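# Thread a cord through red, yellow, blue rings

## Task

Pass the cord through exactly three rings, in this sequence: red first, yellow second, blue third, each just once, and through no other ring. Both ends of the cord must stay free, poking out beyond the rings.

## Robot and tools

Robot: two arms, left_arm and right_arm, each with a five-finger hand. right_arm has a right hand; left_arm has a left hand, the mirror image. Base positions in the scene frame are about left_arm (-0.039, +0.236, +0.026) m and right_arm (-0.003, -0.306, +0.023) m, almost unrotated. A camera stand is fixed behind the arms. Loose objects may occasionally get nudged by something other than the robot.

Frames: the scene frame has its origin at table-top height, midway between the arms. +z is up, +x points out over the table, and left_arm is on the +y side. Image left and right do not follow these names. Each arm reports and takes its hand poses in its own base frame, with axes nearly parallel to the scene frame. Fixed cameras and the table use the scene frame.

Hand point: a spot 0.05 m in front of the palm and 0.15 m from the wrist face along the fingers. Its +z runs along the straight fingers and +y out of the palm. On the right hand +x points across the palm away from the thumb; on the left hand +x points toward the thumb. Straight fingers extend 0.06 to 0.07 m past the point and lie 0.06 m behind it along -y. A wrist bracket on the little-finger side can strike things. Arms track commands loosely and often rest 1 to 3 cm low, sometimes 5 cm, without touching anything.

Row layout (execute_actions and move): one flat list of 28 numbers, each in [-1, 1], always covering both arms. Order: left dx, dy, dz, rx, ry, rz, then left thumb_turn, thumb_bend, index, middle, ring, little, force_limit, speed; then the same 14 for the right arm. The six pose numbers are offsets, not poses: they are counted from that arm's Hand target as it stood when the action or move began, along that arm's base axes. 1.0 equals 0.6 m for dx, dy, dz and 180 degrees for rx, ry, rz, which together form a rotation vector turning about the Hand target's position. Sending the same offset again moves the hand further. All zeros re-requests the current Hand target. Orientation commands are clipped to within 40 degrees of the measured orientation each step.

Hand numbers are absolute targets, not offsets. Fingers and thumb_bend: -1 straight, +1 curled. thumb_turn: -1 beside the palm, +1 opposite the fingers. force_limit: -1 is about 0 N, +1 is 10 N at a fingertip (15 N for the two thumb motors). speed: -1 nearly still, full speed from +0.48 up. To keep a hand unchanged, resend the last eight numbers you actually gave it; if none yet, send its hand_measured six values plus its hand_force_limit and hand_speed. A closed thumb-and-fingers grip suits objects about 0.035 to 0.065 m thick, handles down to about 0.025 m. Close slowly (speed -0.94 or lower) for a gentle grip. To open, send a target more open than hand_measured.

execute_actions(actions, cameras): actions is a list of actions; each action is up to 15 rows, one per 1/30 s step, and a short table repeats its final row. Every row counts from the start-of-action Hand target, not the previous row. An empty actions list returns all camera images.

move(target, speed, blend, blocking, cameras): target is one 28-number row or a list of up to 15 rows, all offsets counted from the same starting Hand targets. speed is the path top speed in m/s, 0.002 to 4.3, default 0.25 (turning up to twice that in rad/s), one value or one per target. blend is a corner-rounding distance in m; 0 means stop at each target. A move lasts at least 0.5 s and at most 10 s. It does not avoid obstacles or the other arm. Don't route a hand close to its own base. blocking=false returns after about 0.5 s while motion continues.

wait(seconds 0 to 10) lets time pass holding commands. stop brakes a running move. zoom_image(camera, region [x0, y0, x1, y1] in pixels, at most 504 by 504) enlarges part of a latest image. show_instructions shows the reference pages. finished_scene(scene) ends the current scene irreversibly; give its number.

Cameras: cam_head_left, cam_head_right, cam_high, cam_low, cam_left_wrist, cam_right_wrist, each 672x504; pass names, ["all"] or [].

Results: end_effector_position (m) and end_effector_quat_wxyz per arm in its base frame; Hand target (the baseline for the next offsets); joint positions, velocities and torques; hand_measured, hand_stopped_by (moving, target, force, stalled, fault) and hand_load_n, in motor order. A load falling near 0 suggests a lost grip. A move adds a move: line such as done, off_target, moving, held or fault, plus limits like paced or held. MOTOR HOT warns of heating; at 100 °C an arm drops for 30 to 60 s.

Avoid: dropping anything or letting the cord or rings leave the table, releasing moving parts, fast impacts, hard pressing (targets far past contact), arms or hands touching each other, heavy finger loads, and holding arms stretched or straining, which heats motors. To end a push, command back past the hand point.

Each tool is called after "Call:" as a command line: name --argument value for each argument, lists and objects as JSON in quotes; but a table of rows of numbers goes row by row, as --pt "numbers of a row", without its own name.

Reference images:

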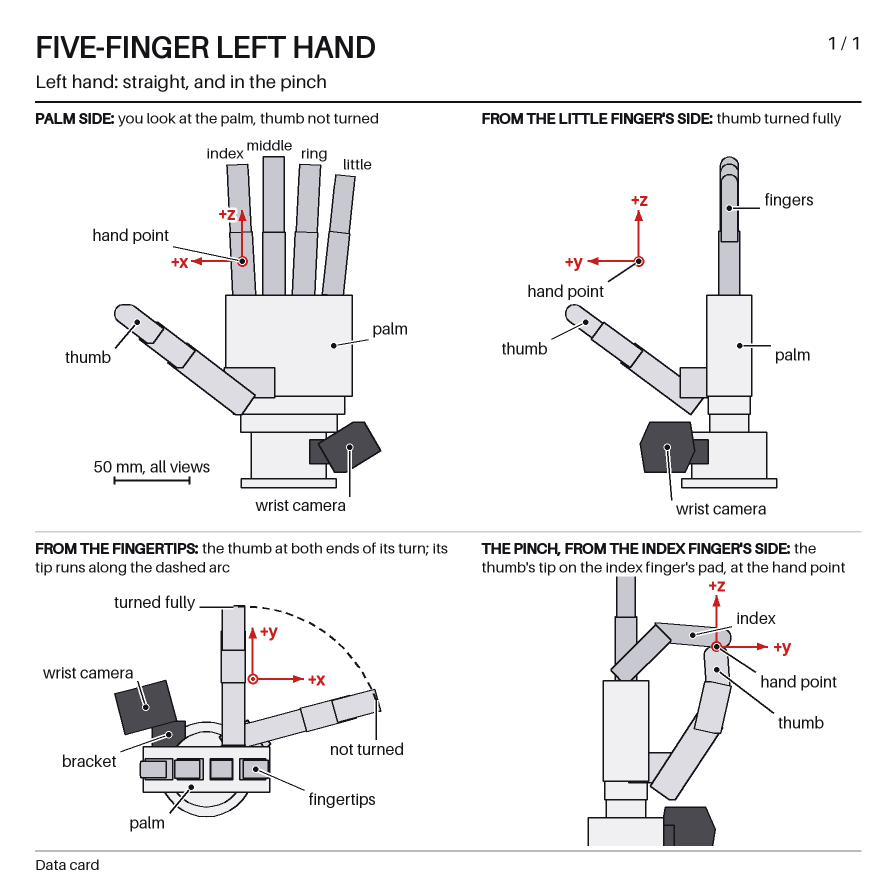

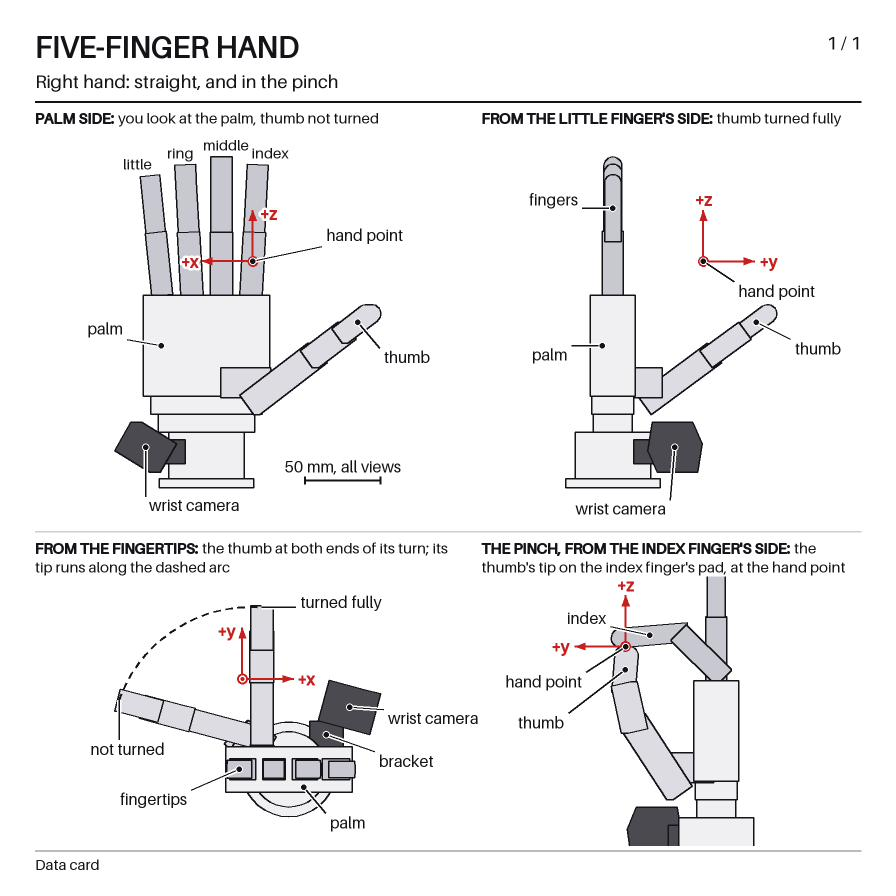

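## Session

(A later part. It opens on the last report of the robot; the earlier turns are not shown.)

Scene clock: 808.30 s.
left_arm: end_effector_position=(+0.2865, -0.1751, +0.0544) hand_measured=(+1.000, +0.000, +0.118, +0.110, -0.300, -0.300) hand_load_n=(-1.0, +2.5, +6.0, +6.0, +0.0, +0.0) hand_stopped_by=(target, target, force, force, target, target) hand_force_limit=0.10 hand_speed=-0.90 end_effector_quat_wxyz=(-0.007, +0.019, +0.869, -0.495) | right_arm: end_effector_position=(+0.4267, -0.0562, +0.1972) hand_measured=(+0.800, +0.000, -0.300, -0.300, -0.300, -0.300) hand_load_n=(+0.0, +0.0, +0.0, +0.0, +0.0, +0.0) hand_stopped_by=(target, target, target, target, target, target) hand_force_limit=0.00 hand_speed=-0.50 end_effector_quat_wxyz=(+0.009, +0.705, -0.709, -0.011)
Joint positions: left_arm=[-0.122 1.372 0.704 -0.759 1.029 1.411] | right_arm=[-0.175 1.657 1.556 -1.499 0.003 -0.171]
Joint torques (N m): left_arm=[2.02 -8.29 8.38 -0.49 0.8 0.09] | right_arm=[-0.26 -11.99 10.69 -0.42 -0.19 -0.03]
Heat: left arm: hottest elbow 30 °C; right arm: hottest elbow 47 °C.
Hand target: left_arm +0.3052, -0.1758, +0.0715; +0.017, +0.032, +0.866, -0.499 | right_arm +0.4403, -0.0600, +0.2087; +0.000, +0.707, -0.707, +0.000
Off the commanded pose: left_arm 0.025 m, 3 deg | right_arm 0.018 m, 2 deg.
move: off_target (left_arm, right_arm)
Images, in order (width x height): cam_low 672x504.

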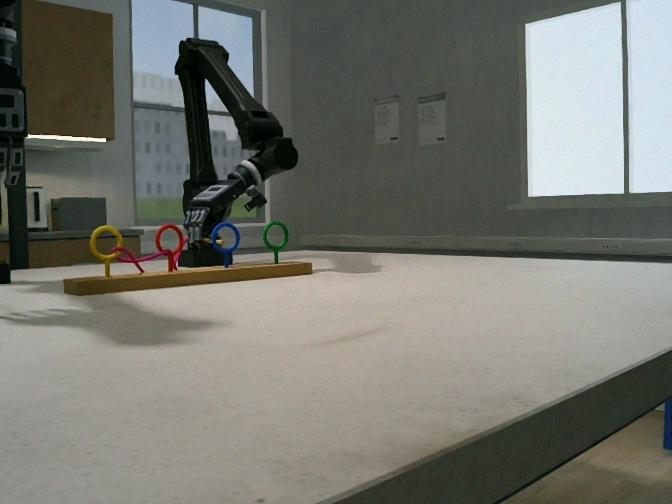

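Call:
move --target '[0.0,-0.001,0.018,0,0,0, 1,0,0.45,0.42,-0.3,-0.3,0.1,-0.9, 0,0,0,0,0,0, 0.8,0,-0.3,-0.3,-0.3,-0.3,0.0,-0.5]' --speed 0.05 --cameras '["cam_low"]'

Call:
zoom_image --camera "cam_low" --region '[190, 210, 260, 270]'

Scene clock: 811.00 s.
left_arm: end_effector_position=(+0.2874, -0.1752, +0.0645) hand_measured=(+1.000, +0.000, +0.118, +0.110, -0.300, -0.300) hand_load_n=(-1.0, +3.0, +6.0, +6.0, +0.0, +0.0) hand_stopped_by=(target, target, force, force, target, target) hand_force_limit=0.10 hand_speed=-0.90 end_effector_quat_wxyz=(-0.006, +0.020, +0.869, -0.495) | right_arm: end_effector_position=(+0.4267, -0.0562, +0.1972) hand_measured=(+0.800, +0.000, -0.300, -0.300, -0.300, -0.300) hand_load_n=(+0.0, +0.0, +0.0, +0.0, +0.0, +0.0) hand_stopped_by=(target, target, target, target, target, target) hand_force_limit=0.00 hand_speed=-0.50 end_effector_quat_wxyz=(+0.009, +0.705, -0.709, -0.011)
Joint positions: left_arm=[-0.122 1.353 0.719 -0.791 1.029 1.411] | right_arm=[-0.175 1.657 1.556 -1.499 0.003 -0.171]
Joint torques (N m): left_arm=[1.96 -8.29 8.54 -0.49 0.79 0.05] | right_arm=[-0.62 -12.4 10.77 -0.4 -0.18 -0.07]
Heat: left arm: hottest elbow 31 °C; right arm: hottest elbow 47 °C.
Hand target: left_arm +0.3053, -0.1764, +0.0824; +0.017, +0.032, +0.866, -0.499 | right_arm +0.4403, -0.0600, +0.2087; +0.000, +0.707, -0.707, +0.000
Off the commanded pose: left_arm 0.025 m, 3 deg | right_arm 0.018 m, 2 deg.
move: off_target (left_arm, right_arm)
Images, in order (width x height): cam_low 672x504.

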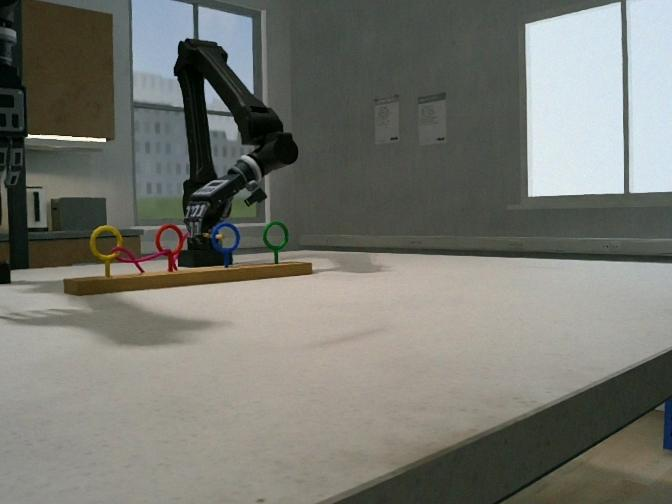

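Scaled by 7.200 from the camera's 672x504 image, which has a finer 960x720 frame.

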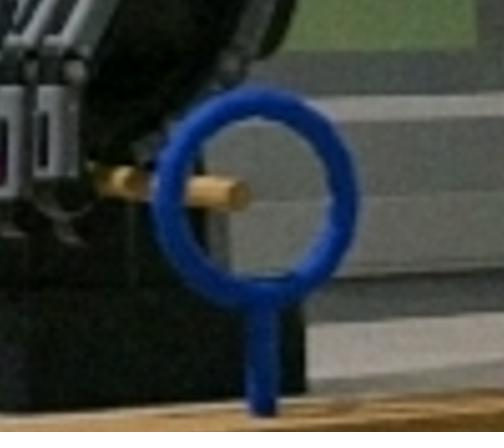

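Call:
move --target '[0.05,-0.002,0.008,0,0,0, 1,0,0.45,0.42,-0.3,-0.3,0.1,-0.9, 0,0,0,0,0,0, 0.8,0,-0.3,-0.3,-0.3,-0.3,0.0,-0.5]' --speed 0.05 --cameras '["cam_low","cam_high"]'

Call:
zoom_image --camera "cam_low" --region '[190, 210, 260, 270]'

Call:
zoom_image --camera "cam_high" --region '[280, 160, 380, 250]'

Scene clock: 814.03 s.
left_arm: end_effector_position=(+0.3172, -0.1780, +0.0777) hand_measured=(+1.000, +0.000, +0.118, +0.110, -0.300, -0.300) hand_load_n=(-1.0, +3.0, +5.5, +6.0, +0.0, +0.0) hand_stopped_by=(target, target, force, force, target, target) hand_force_limit=0.10 hand_speed=-0.90 end_effector_quat_wxyz=(+0.003, +0.025, +0.868, -0.496) | right_arm: end_effector_position=(+0.4267, -0.0562, +0.1972) hand_measured=(+0.800, +0.000, -0.300, -0.300, -0.300, -0.300) hand_load_n=(+0.0, +0.0, +0.0, +0.0, +0.0, +0.0) hand_stopped_by=(target, target, target, target, target, target) hand_force_limit=0.00 hand_speed=-0.50 end_effector_quat_wxyz=(+0.009, +0.705, -0.709, -0.011)
Joint positions: left_arm=[-0.12 1.395 0.803 -0.815 1.029 1.415] | right_arm=[-0.175 1.657 1.556 -1.499 0.003 -0.171]
Joint torques (N m): left_arm=[2.32 -6.89 8.88 -0.44 0.82 0.13] | right_arm=[-0.44 -11.99 10.73 -0.4 -0.19 -0.08]
Heat: left arm: hottest elbow 31 °C; right arm: hottest elbow 47 °C.
Hand target: left_arm +0.3353, -0.1776, +0.0871; +0.017, +0.032, +0.866, -0.498 | right_arm +0.4403, -0.0600, +0.2087; +0.000, +0.707, -0.707, +0.000
Off the commanded pose: left_arm 0.020 m, 2 deg | right_arm 0.018 m, 2 deg.
move: off_target (left_arm, right_arm)
Images, in order (width x height): cam_high 672x504, cam_low 672x504.

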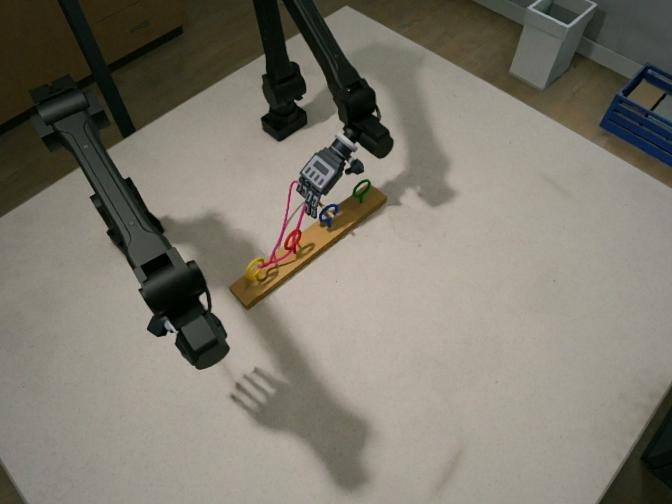

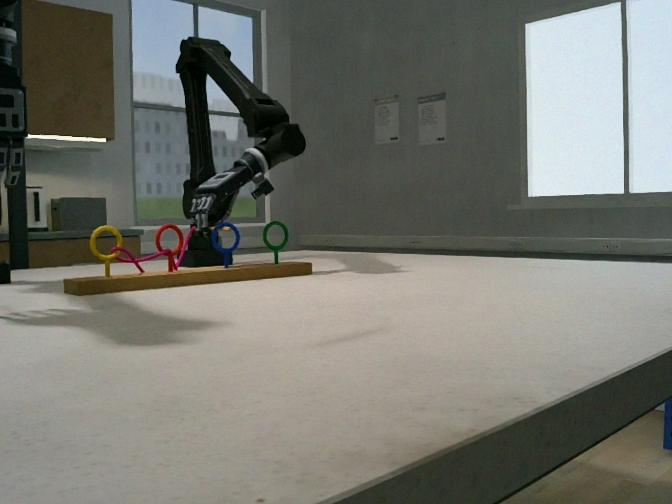

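Scaled by 7.200 from the camera's 672x504 image, which has a finer 960x720 frame.

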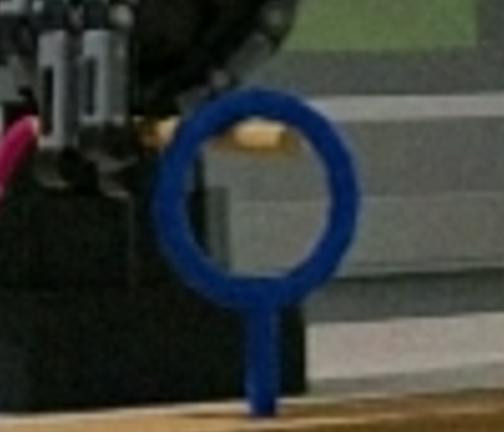

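Scaled by 5.040 from the camera's 672x504 image, which has a finer 960x720 frame.

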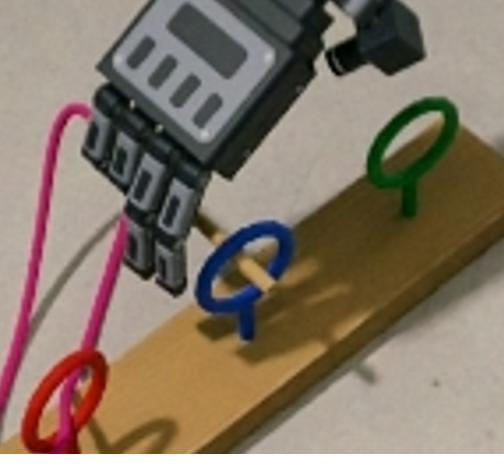

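Call:
move --target '[0.0,0.0,-0.018,0,0,0, 1,0,0.45,0.42,-0.3,-0.3,0.1,-0.9, 0,0,0,0,0,0, 0.8,0,-0.3,-0.3,-0.3,-0.3,0.0,-0.5]' --speed 0.05 --cameras '["cam_low","cam_high"]'

Call:
zoom_image --camera "cam_low" --region '[190, 210, 260, 270]'

Scene clock: 816.70 s.
left_arm: end_effector_position=(+0.3189, -0.1783, +0.0717) hand_measured=(+1.000, +0.000, +0.118, +0.110, -0.300, -0.300) hand_load_n=(-1.5, +3.0, +5.5, +6.0, +0.0, +0.0) hand_stopped_by=(target, target, force, force, target, target) hand_force_limit=0.10 hand_speed=-0.90 end_effector_quat_wxyz=(+0.000, +0.024, +0.868, -0.496) | right_arm: end_effector_position=(+0.4267, -0.0562, +0.1972) hand_measured=(+0.800, +0.000, -0.300, -0.300, -0.300, -0.300) hand_load_n=(+0.0, +0.0, +0.0, +0.5, +0.0, +0.0) hand_stopped_by=(target, target, target, target, target, target) hand_force_limit=0.00 hand_speed=-0.50 end_effector_quat_wxyz=(+0.009, +0.705, -0.709, -0.011)
Joint positions: left_arm=[-0.12 1.414 0.803 -0.803 1.03 1.417] | right_arm=[-0.175 1.657 1.556 -1.499 0.003 -0.171]
Joint torques (N m): left_arm=[2.32 -6.89 7.77 0.34 0.82 0.12] | right_arm=[-0.85 -12.22 10.69 -0.46 -0.19 -0.09]
Heat: left arm: hottest elbow 31 °C; right arm: hottest elbow 47 °C.
Hand target: left_arm +0.3353, -0.1776, +0.0763; +0.017, +0.032, +0.866, -0.499 | right_arm +0.4403, -0.0600, +0.2087; +0.000, +0.707, -0.707, +0.000
Off the commanded pose: left_arm 0.017 m, 2 deg | right_arm 0.018 m, 2 deg.
move: off_target (left_arm, right_arm)
Images, in order (width x height): cam_high 672x504, cam_low 672x504.

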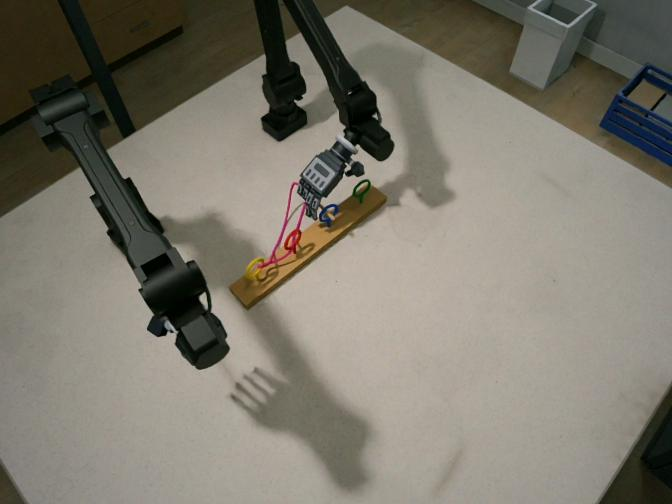

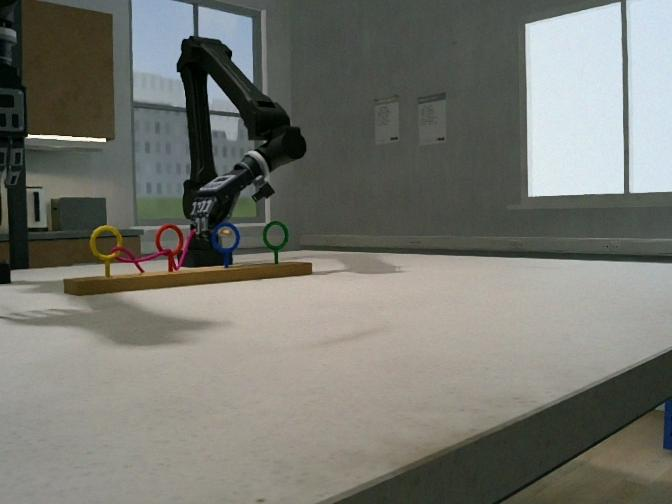

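Scaled by 7.200 from the camera's 672x504 image, which has a finer 960x720 frame.

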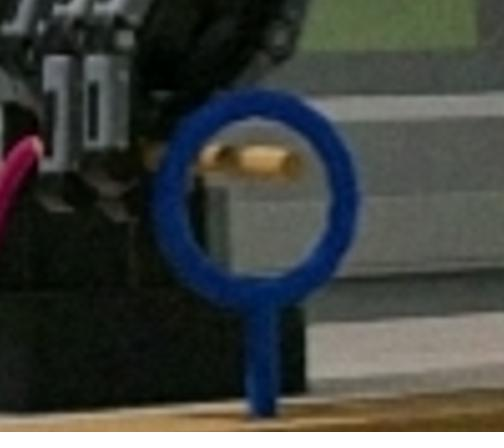

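Call:
move --target '[0.0,0.0,-0.015,0,0,0, 1,0,0.45,0.42,-0.3,-0.3,0.1,-0.9, 0,0,0,0,0,0, 0.8,0,-0.3,-0.3,-0.3,-0.3,0.0,-0.5]' --speed 0.05 --cameras '["cam_low","cam_left_wrist"]'

Call:
zoom_image --camera "cam_low" --region '[190, 210, 260, 270]'

Scene clock: 818.90 s.
left_arm: end_effector_position=(+0.3243, -0.1789, +0.0664) hand_measured=(+1.000, +0.000, +0.118, +0.110, -0.300, -0.300) hand_load_n=(-1.0, +3.0, +5.5, +6.0, +0.0, +0.0) hand_stopped_by=(target, target, force, force, target, target) hand_force_limit=0.10 hand_speed=-0.90 end_effector_quat_wxyz=(+0.006, +0.027, +0.868, -0.496) | right_arm: end_effector_position=(+0.4267, -0.0562, +0.1972) hand_measured=(+0.800, +0.000, -0.300, -0.300, -0.300, -0.300) hand_load_n=(+0.0, +0.0, +0.0, +0.0, +0.5, +0.0) hand_stopped_by=(target, target, target, target, target, target) hand_force_limit=0.00 hand_speed=-0.50 end_effector_quat_wxyz=(+0.009, +0.705, -0.709, -0.011)
Joint positions: left_arm=[-0.12 1.43 0.803 -0.775 1.03 1.418] | right_arm=[-0.175 1.657 1.556 -1.499 0.003 -0.171]
Joint torques (N m): left_arm=[2.2 -7.06 6.84 0.29 0.81 0.12] | right_arm=[-0.32 -12.22 10.74 -0.51 -0.19 -0.08]
Heat: left arm: hottest elbow 30 °C; right arm: hottest elbow 47 °C.
Hand target: left_arm +0.3353, -0.1776, +0.0674; +0.017, +0.032, +0.866, -0.499 | right_arm +0.4403, -0.0600, +0.2087; +0.000, +0.707, -0.707, +0.000
Off the commanded pose: left_arm 0.011 m, 1 deg | right_arm 0.018 m, 2 deg.
move: off_target (left_arm, right_arm)
camera_calibration:
cam_left_wrist: T_world_to_cam=[[-0.304311, -0.514225, 0.801853, -0.0387127], [-0.794805, 0.60105, 0.0838146, 0.354011], [-0.525053, -0.61181, -0.591614, 0.215243], [0, 0, 0, 1]] pos_world=[0.382602, -0.100997, 0.128711]
Images, in order (width x height): cam_low 672x504, cam_left_wrist 672x504.

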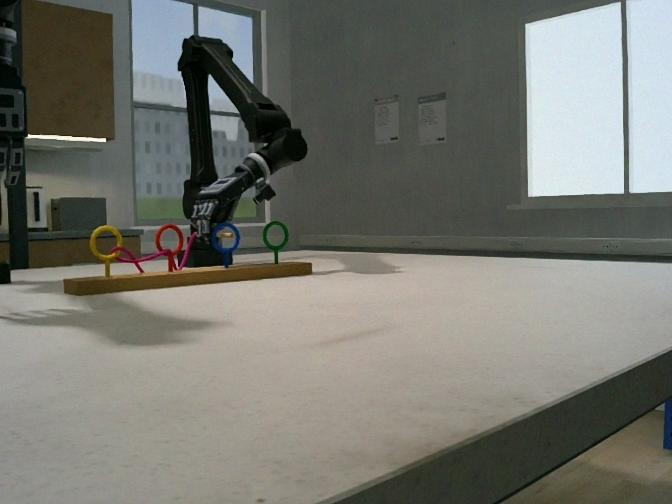

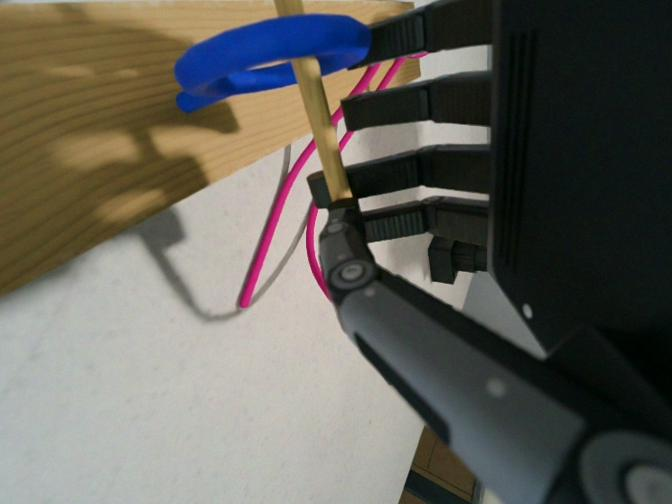

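Scaled by 7.200 from the camera's 672x504 image, which has a finer 960x720 frame.

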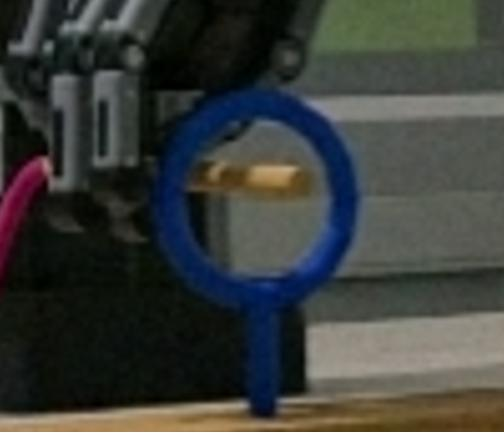

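Call:
move --target '[0.027,0.0,-0.004,0,0,0, 1,0,0.45,0.42,-0.3,-0.3,0.1,-0.9, 0,0,0,0,0,0, 0.8,0,-0.3,-0.3,-0.3,-0.3,0.0,-0.5]' --speed 0.05 --cameras '["cam_low","cam_left_wrist"]'

Call:
zoom_image --camera "cam_low" --region '[190, 210, 260, 270]'

Scene clock: 824.07 s.
left_arm: end_effector_position=(+0.3310, -0.1779, +0.0580) hand_measured=(+1.000, +0.000, +0.118, +0.110, -0.300, -0.300) hand_load_n=(-1.0, +2.5, +6.0, +6.0, +0.0, +0.0) hand_stopped_by=(target, target, force, force, target, target) hand_force_limit=0.10 hand_speed=-0.90 end_effector_quat_wxyz=(-0.002, +0.023, +0.868, -0.496) | right_arm: end_effector_position=(+0.4267, -0.0562, +0.1972) hand_measured=(+0.800, +0.000, -0.300, -0.300, -0.300, -0.300) hand_load_n=(-0.5, +0.0, +0.0, +0.0, +0.0, +0.0) hand_stopped_by=(target, target, target, target, target, target) hand_force_limit=0.00 hand_speed=-0.50 end_effector_quat_wxyz=(+0.009, +0.705, -0.709, -0.011)
Joint positions: left_arm=[-0.115 1.473 0.822 -0.775 1.031 1.426] | right_arm=[-0.175 1.657 1.556 -1.499 0.003 -0.171]
Joint torques (N m): left_arm=[2.26 -7.41 8.43 0.09 0.81 0.11] | right_arm=[-0.44 -12.28 10.81 -0.44 -0.18 -0.08]
Heat: left arm: hottest elbow 30 °C; right arm: hottest elbow 47 °C.
Hand target: left_arm +0.3515, -0.1776, +0.0650; +0.017, +0.032, +0.866, -0.499 | right_arm +0.4403, -0.0600, +0.2087; +0.000, +0.707, -0.707, +0.000
Off the commanded pose: left_arm 0.022 m, 2 deg | right_arm 0.018 m, 2 deg.
move: off_target (left_arm, right_arm)
camera_calibration:
cam_left_wrist: T_world_to_cam=[[-0.289909, -0.516058, 0.806001, -0.0347155], [-0.793697, 0.600232, 0.0988272, 0.357974], [-0.534788, -0.611069, -0.583606, 0.217305], [0, 0, 0, 1]] pos_world=[0.390271, -0.0999942, 0.119424]
Images, in order (width x height): cam_low 672x504, cam_left_wrist 672x504.

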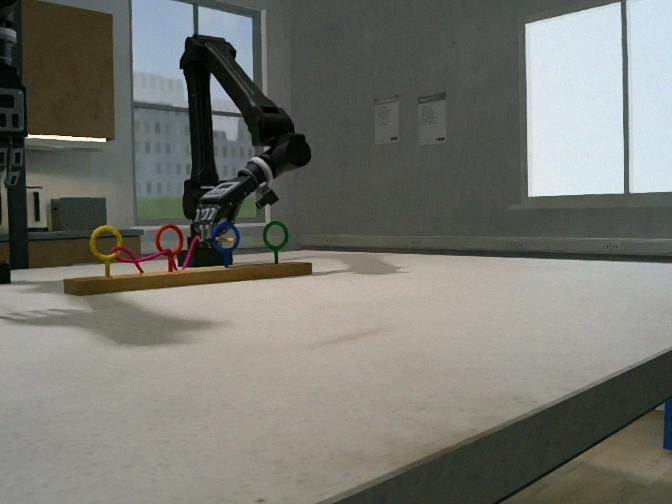

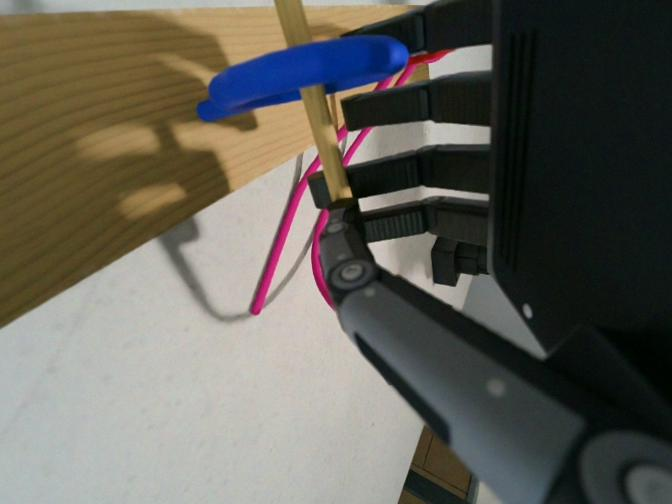

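Scaled by 7.200 from the camera's 672x504 image, which has a finer 960x720 frame.

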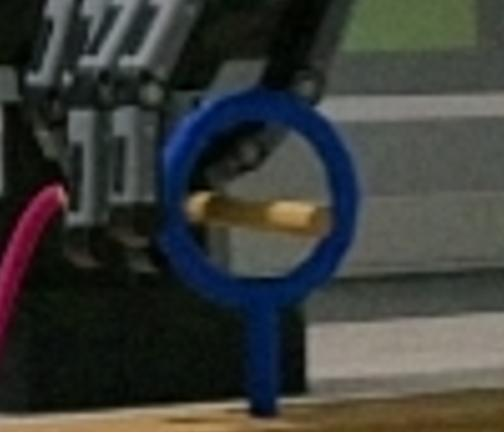

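Call:
move --target '[0.037,0.0,0.008,0,0,0, 1,0,0.45,0.42,-0.3,-0.3,0.1,-0.9, 0,0,0,0,0,0, 0.8,0,-0.3,-0.3,-0.3,-0.3,0.0,-0.5]' --speed 0.05 --cameras '["cam_low","cam_left_wrist","cam_high"]'

Call:
zoom_image --camera "cam_low" --region '[190, 210, 260, 270]'

Call:
zoom_image --camera "cam_high" --region '[280, 160, 380, 250]'

Scene clock: 829.07 s.
left_arm: end_effector_position=(+0.3560, -0.1786, +0.0621) hand_measured=(+1.000, +0.000, +0.118, +0.110, -0.300, -0.300) hand_load_n=(-1.0, +3.0, +5.5, +6.0, +0.0, +0.0) hand_stopped_by=(target, target, force, force, target, target) hand_force_limit=0.10 hand_speed=-0.90 end_effector_quat_wxyz=(+0.004, +0.025, +0.868, -0.496) | right_arm: end_effector_position=(+0.4267, -0.0562, +0.1972) hand_measured=(+0.800, +0.000, -0.300, -0.300, -0.300, -0.300) hand_load_n=(+0.0, +0.0, +0.0, +0.0, +0.0, +0.0) hand_stopped_by=(target, target, target, target, target, target) hand_force_limit=0.00 hand_speed=-0.50 end_effector_quat_wxyz=(+0.009, +0.705, -0.709, -0.011)
Joint positions: left_arm=[-0.109 1.52 0.889 -0.791 1.032 1.436] | right_arm=[-0.175 1.657 1.556 -1.499 0.003 -0.171]
Joint torques (N m): left_arm=[2.37 -8.23 8.57 -0.5 0.81 0.13] | right_arm=[-0.73 -12.22 10.67 -0.5 -0.21 -0.09]
Heat: left arm: hottest elbow 31 °C; right arm: hottest elbow 47 °C.
Hand target: left_arm +0.3736, -0.1775, +0.0697; +0.017, +0.032, +0.866, -0.499 | right_arm +0.4403, -0.0600, +0.2087; +0.000, +0.707, -0.707, +0.000
Off the commanded pose: left_arm 0.019 m, 2 deg | right_arm 0.018 m, 2 deg.
move: off_target (left_arm, right_arm)
camera_calibration:
cam_left_wrist: T_world_to_cam=[[-0.299794, -0.514995, 0.803059, -0.0273261], [-0.795188, 0.599959, 0.087893, 0.378957], [-0.527067, -0.612233, -0.589382, 0.230034], [0, 0, 0, 1]] pos_world=[0.414393, -0.100597, 0.124215]
Images, in order (width x height): cam_high 672x504, cam_low 672x504, cam_left_wrist 672x504.

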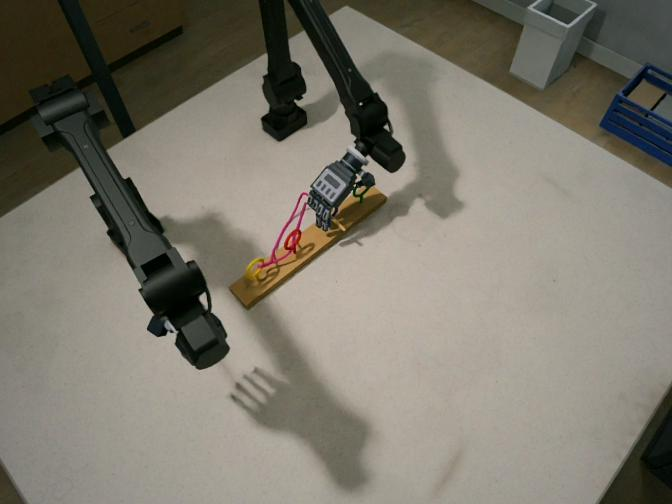

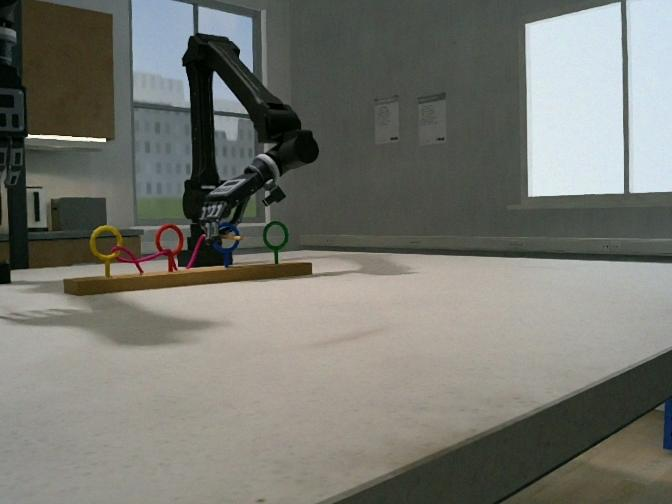

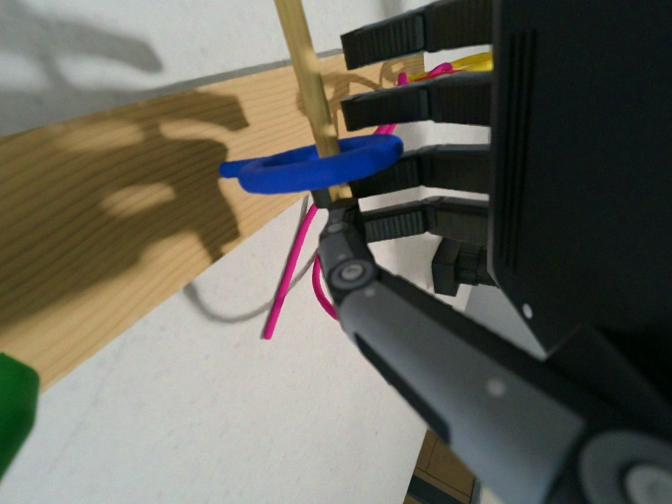

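Scaled by 7.200 from the camera's 672x504 image, which has a finer 960x720 frame.

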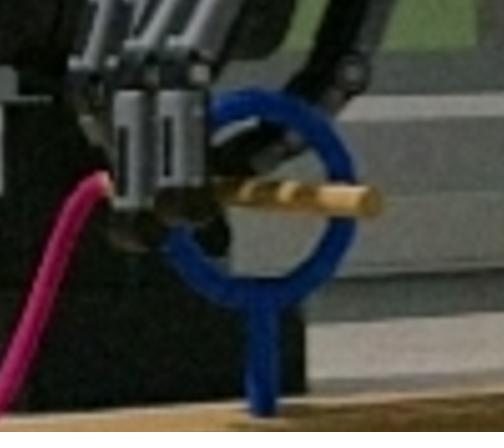

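Scaled by 5.040 from the camera's 672x504 image, which has a finer 960x720 frame.

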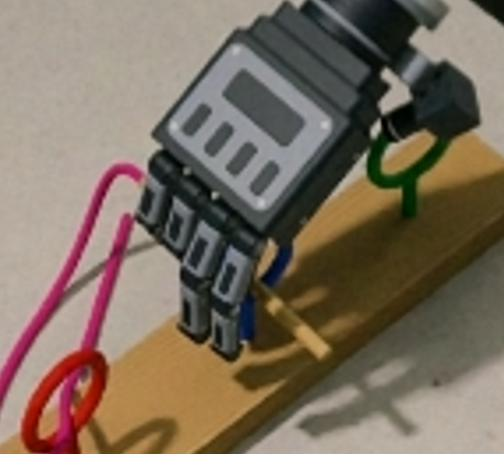

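Call:
move --target '[0,0,0,0,0,0, 1,0,0.45,0.42,-0.3,-0.3,0.1,-0.9, 0.08,0.717,0.03,0,0,0, 0.8,0,-0.7,-0.5,-0.5,-0.5,0.0,-0.5]' --speed 0.15 --cameras '["cam_right_wrist","cam_low","cam_head_left","cam_high"]'

Scene clock: 850.17 s.
left_arm: end_effector_position=(+0.3562, -0.1786, +0.0622) hand_measured=(+1.000, +0.000, +0.118, +0.110, -0.300, -0.300) hand_load_n=(-1.5, +2.5, +5.5, +6.0, +0.5, +0.0) hand_stopped_by=(target, target, force, force, target, target) hand_force_limit=0.10 hand_speed=-0.90 end_effector_quat_wxyz=(+0.004, +0.026, +0.868, -0.496) | right_arm: end_effector_position=(+0.4788, +0.3644, +0.2155) hand_measured=(+0.800, +0.000, -0.700, -0.500, -0.500, -0.500) hand_load_n=(+0.0, +0.0, +0.0, +0.0, +0.0, +0.0) hand_stopped_by=(target, target, target, target, target, target) hand_force_limit=0.00 hand_speed=-0.50 end_effector_quat_wxyz=(-0.002, +0.710, -0.704, +0.000)
Joint positions: left_arm=[-0.109 1.52 0.889 -0.791 1.032 1.436] | right_arm=[0.555 2.042 2.165 -1.69 -0.001 0.547]
Joint torques (N m): left_arm=[2.32 -8.23 8.58 -0.46 0.81 0.12] | right_arm=[-0.44 -17.08 10.71 -0.2 -0.25 0.08]
Heat: left arm: hottest elbow 31 °C; right arm: hottest elbow 47 °C.
Hand target: left_arm +0.3737, -0.1775, +0.0697; +0.017, +0.032, +0.866, -0.499 | right_arm +0.4881, +0.3702, +0.2268; +0.000, +0.707, -0.707, +0.000
Off the commanded pose: left_arm 0.019 m, 2 deg | right_arm 0.016 m, 0 deg.
joint sent to its limit (right arm) — joint 4 (wrist pitch), lower limit. The joint targets still meet the commanded pose.
move: off_target (left_arm, right_arm)
camera_calibration:
cam_right_wrist: T_world_to_cam=[[-0.970706, -0.237626, -0.0355492, 0.565989], [-0.221196, 0.826036, 0.518398, -0.30617], [-0.0938201, 0.511076, -0.8544, 0.153911], [0, 0, 0, 1]] pos_world=[0.496125, 0.308741, 0.31034]
Images, in order (width x height): cam_head_left 672x504, cam_high 672x504, cam_low 672x504, cam_right_wrist 672x504.

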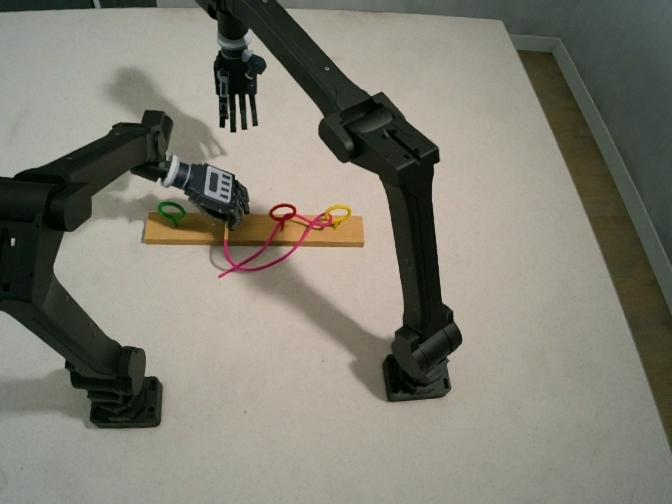

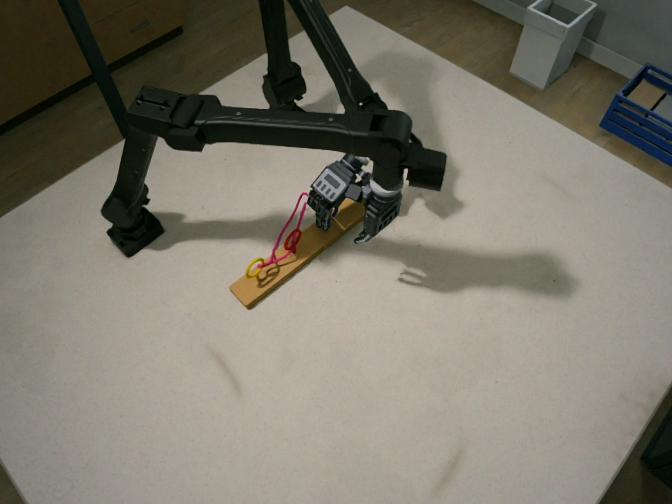

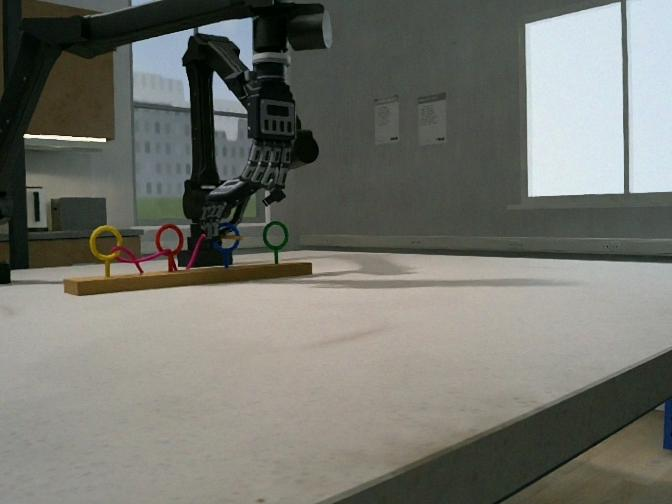

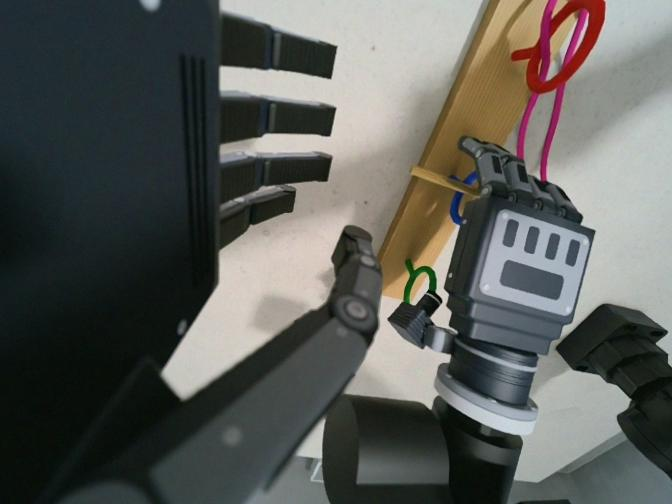

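Call:
move --target '[0,0,0,0,0,0, 1,0,0.45,0.42,-0.3,-0.3,0.1,-0.9, -0.0235,-0.0037,-0.24,0,0,0, 0.8,0,-0.7,-0.5,-0.5,-0.5,0.0,-0.5]' --speed 0.1 --cameras '["cam_right_wrist","cam_low","cam_high"]'

Call:
zoom_image --camera "cam_low" --region '[180, 180, 320, 300]'

Scene clock: 859.20 s.
left_arm: end_effector_position=(+0.3562, -0.1786, +0.0622) hand_measured=(+1.000, +0.000, +0.118, +0.110, -0.300, -0.300) hand_load_n=(-1.0, +3.0, +6.0, +6.5, +0.0, +0.0) hand_stopped_by=(target, target, force, force, target, target) hand_force_limit=0.10 hand_speed=-0.90 end_effector_quat_wxyz=(+0.004, +0.026, +0.868, -0.496) | right_arm: end_effector_position=(+0.4763, +0.3631, +0.0912) hand_measured=(+0.800, +0.000, -0.700, -0.500, -0.500, -0.500) hand_load_n=(+0.0, +0.0, +0.0, +0.0, +0.0, +0.0) hand_stopped_by=(target, target, target, target, target, target) hand_force_limit=0.00 hand_speed=-0.50 end_effector_quat_wxyz=(-0.003, +0.707, -0.707, +0.000)
Joint positions: left_arm=[-0.109 1.52 0.889 -0.791 1.032 1.436] | right_arm=[0.555 2.046 1.844 -1.363 -0.001 0.555]
Joint torques (N m): left_arm=[2.26 -8.23 8.61 -0.46 0.81 0.12] | right_arm=[0.32 -17.03 6.39 0.25 -0.1 0.05]
Heat: left arm: hottest elbow 32 °C; right arm: hottest elbow 45 °C.
Hand target: left_arm +0.3737, -0.1775, +0.0697; +0.017, +0.032, +0.866, -0.499 | right_arm +0.4741, +0.3681, +0.0827; +0.000, +0.707, -0.707, +0.000
Off the commanded pose: left_arm 0.019 m, 2 deg | right_arm 0.010 m, 0 deg.
move: off_target (left_arm)
camera_calibration:
cam_right_wrist: T_world_to_cam=[[-0.972429, -0.230199, -0.037291, 0.557134], [-0.215708, 0.827154, 0.518928, -0.244407], [-0.088611, 0.512664, -0.854004, 0.0450076], [0, 0, 0, 1]] pos_world=[0.493041, 0.30734, 0.186042]
Images, in order (width x height): cam_high 672x504, cam_low 672x504, cam_right_wrist 672x504.

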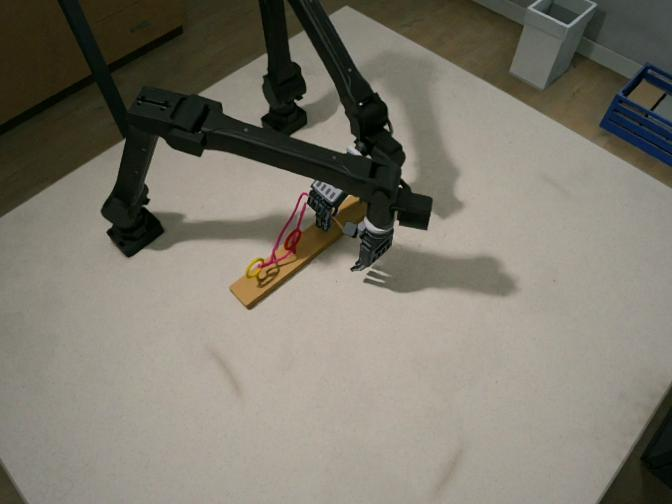

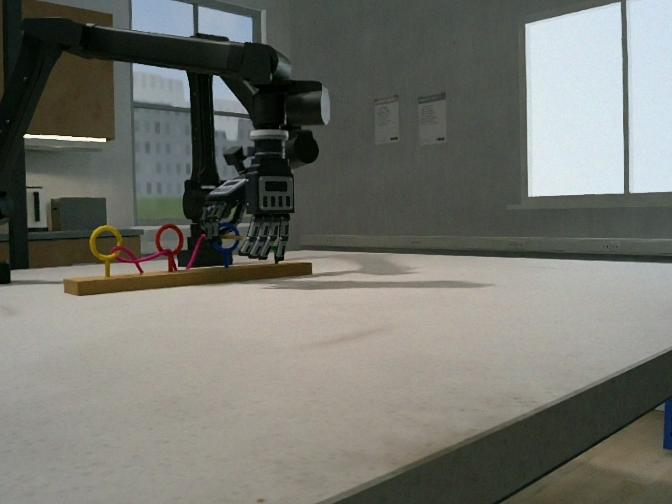

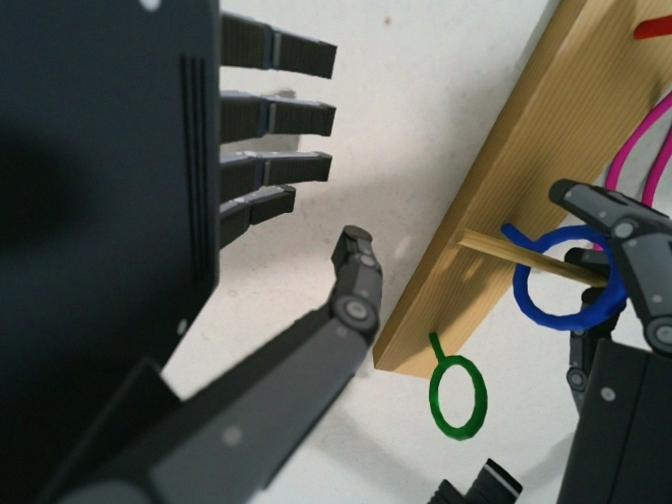

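Scaled by 3.600 from the camera's 672x504 image, which has a finer 960x720 frame.

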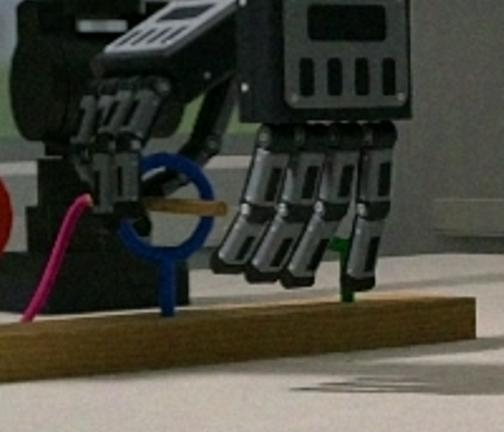

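Call:
move --pt "0 0 0 0 0 0 1 0 0.45 0.42 -0.3 -0.3 0.1 -0.9 0.0 0.005 -0.024 0 0 0 0.8 0 -0.7 -0.5 -0.5 -0.5 0.0 -0.5" --pt "0 0 0 0 0 0 1 0 0.45 0.42 -0.3 -0.3 0.1 -0.9 -0.06 0.005 -0.022 0 0 0 0.8 0 -0.7 -0.5 -0.5 -0.5 0.0 -0.5" --speed 0.07 --cameras '["cam_right_wrist","cam_low","cam_high"]'

Call:
zoom_image --camera "cam_low" --region '[180, 180, 320, 300]'

Scene clock: 866.27 s.
left_arm: end_effector_position=(+0.3562, -0.1786, +0.0622) hand_measured=(+1.000, +0.000, +0.118, +0.110, -0.300, -0.300) hand_load_n=(-1.0, +3.0, +5.5, +6.0, +0.0, +0.0) hand_stopped_by=(target, target, force, force, target, target) hand_force_limit=0.10 hand_speed=-0.90 end_effector_quat_wxyz=(+0.004, +0.026, +0.868, -0.496) | right_arm: end_effector_position=(+0.4385, +0.3676, +0.0656) hand_measured=(+0.800, +0.000, -0.700, -0.500, -0.500, -0.500) hand_load_n=(+0.0, +0.0, +0.0, +0.0, +0.0, +0.0) hand_stopped_by=(target, target, target, target, target, target) hand_force_limit=0.00 hand_speed=-0.50 end_effector_quat_wxyz=(+0.008, +0.709, -0.706, -0.002)
Joint positions: left_arm=[-0.109 1.52 0.889 -0.791 1.032 1.436] | right_arm=[0.595 2.001 1.7 -1.286 -0.001 0.591]
Joint torques (N m): left_arm=[2.26 -8.29 8.59 -0.47 0.81 0.12] | right_arm=[0.21 -18.14 6.23 0.16 -0.11 0.08]
Heat: left arm: hottest elbow 32 °C; right arm: hottest elbow 44 °C.
Hand target: left_arm +0.3737, -0.1775, +0.0697; +0.017, +0.032, +0.866, -0.499 | right_arm +0.4381, +0.3709, +0.0695; +0.000, +0.707, -0.707, +0.000
Off the commanded pose: left_arm 0.019 m, 2 deg | right_arm 0.005 m, 1 deg.
move: off_target (left_arm)
camera_calibration:
cam_right_wrist: T_world_to_cam=[[-0.972037, -0.234224, -0.0168211, 0.520368], [-0.20949, 0.832563, 0.512789, -0.247272], [-0.106103, 0.501974, -0.85835, 0.0293159], [0, 0, 0, 1]] pos_world=[0.457127, 0.313036, 0.160715]
Images, in order (width x height): cam_high 672x504, cam_low 672x504, cam_right_wrist 672x504.

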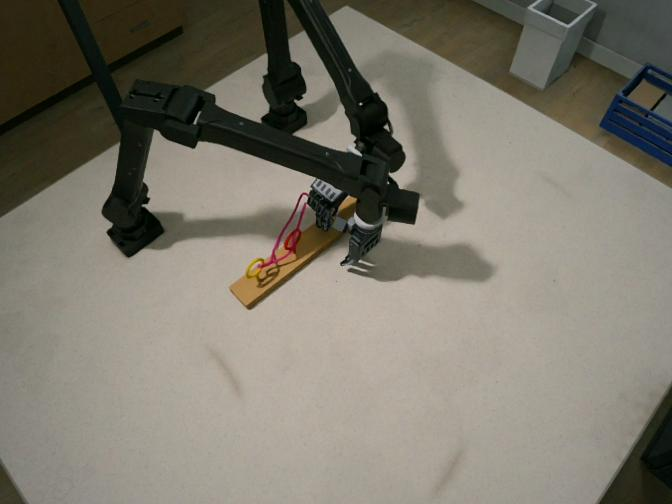

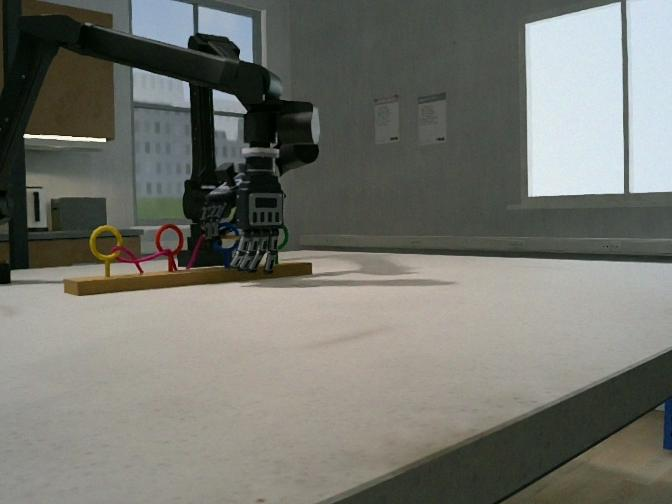

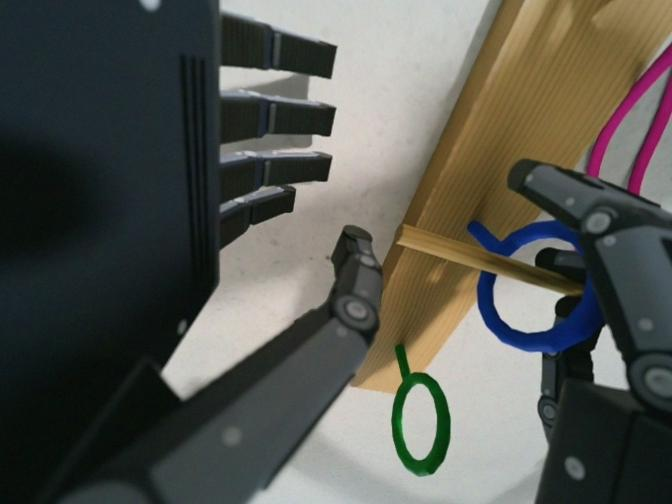

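Scaled by 3.600 from the camera's 672x504 image, which has a finer 960x720 frame.

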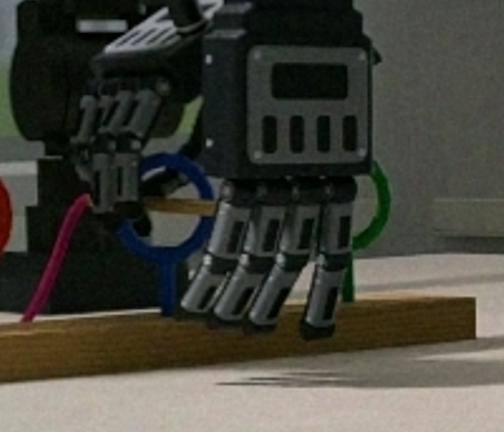

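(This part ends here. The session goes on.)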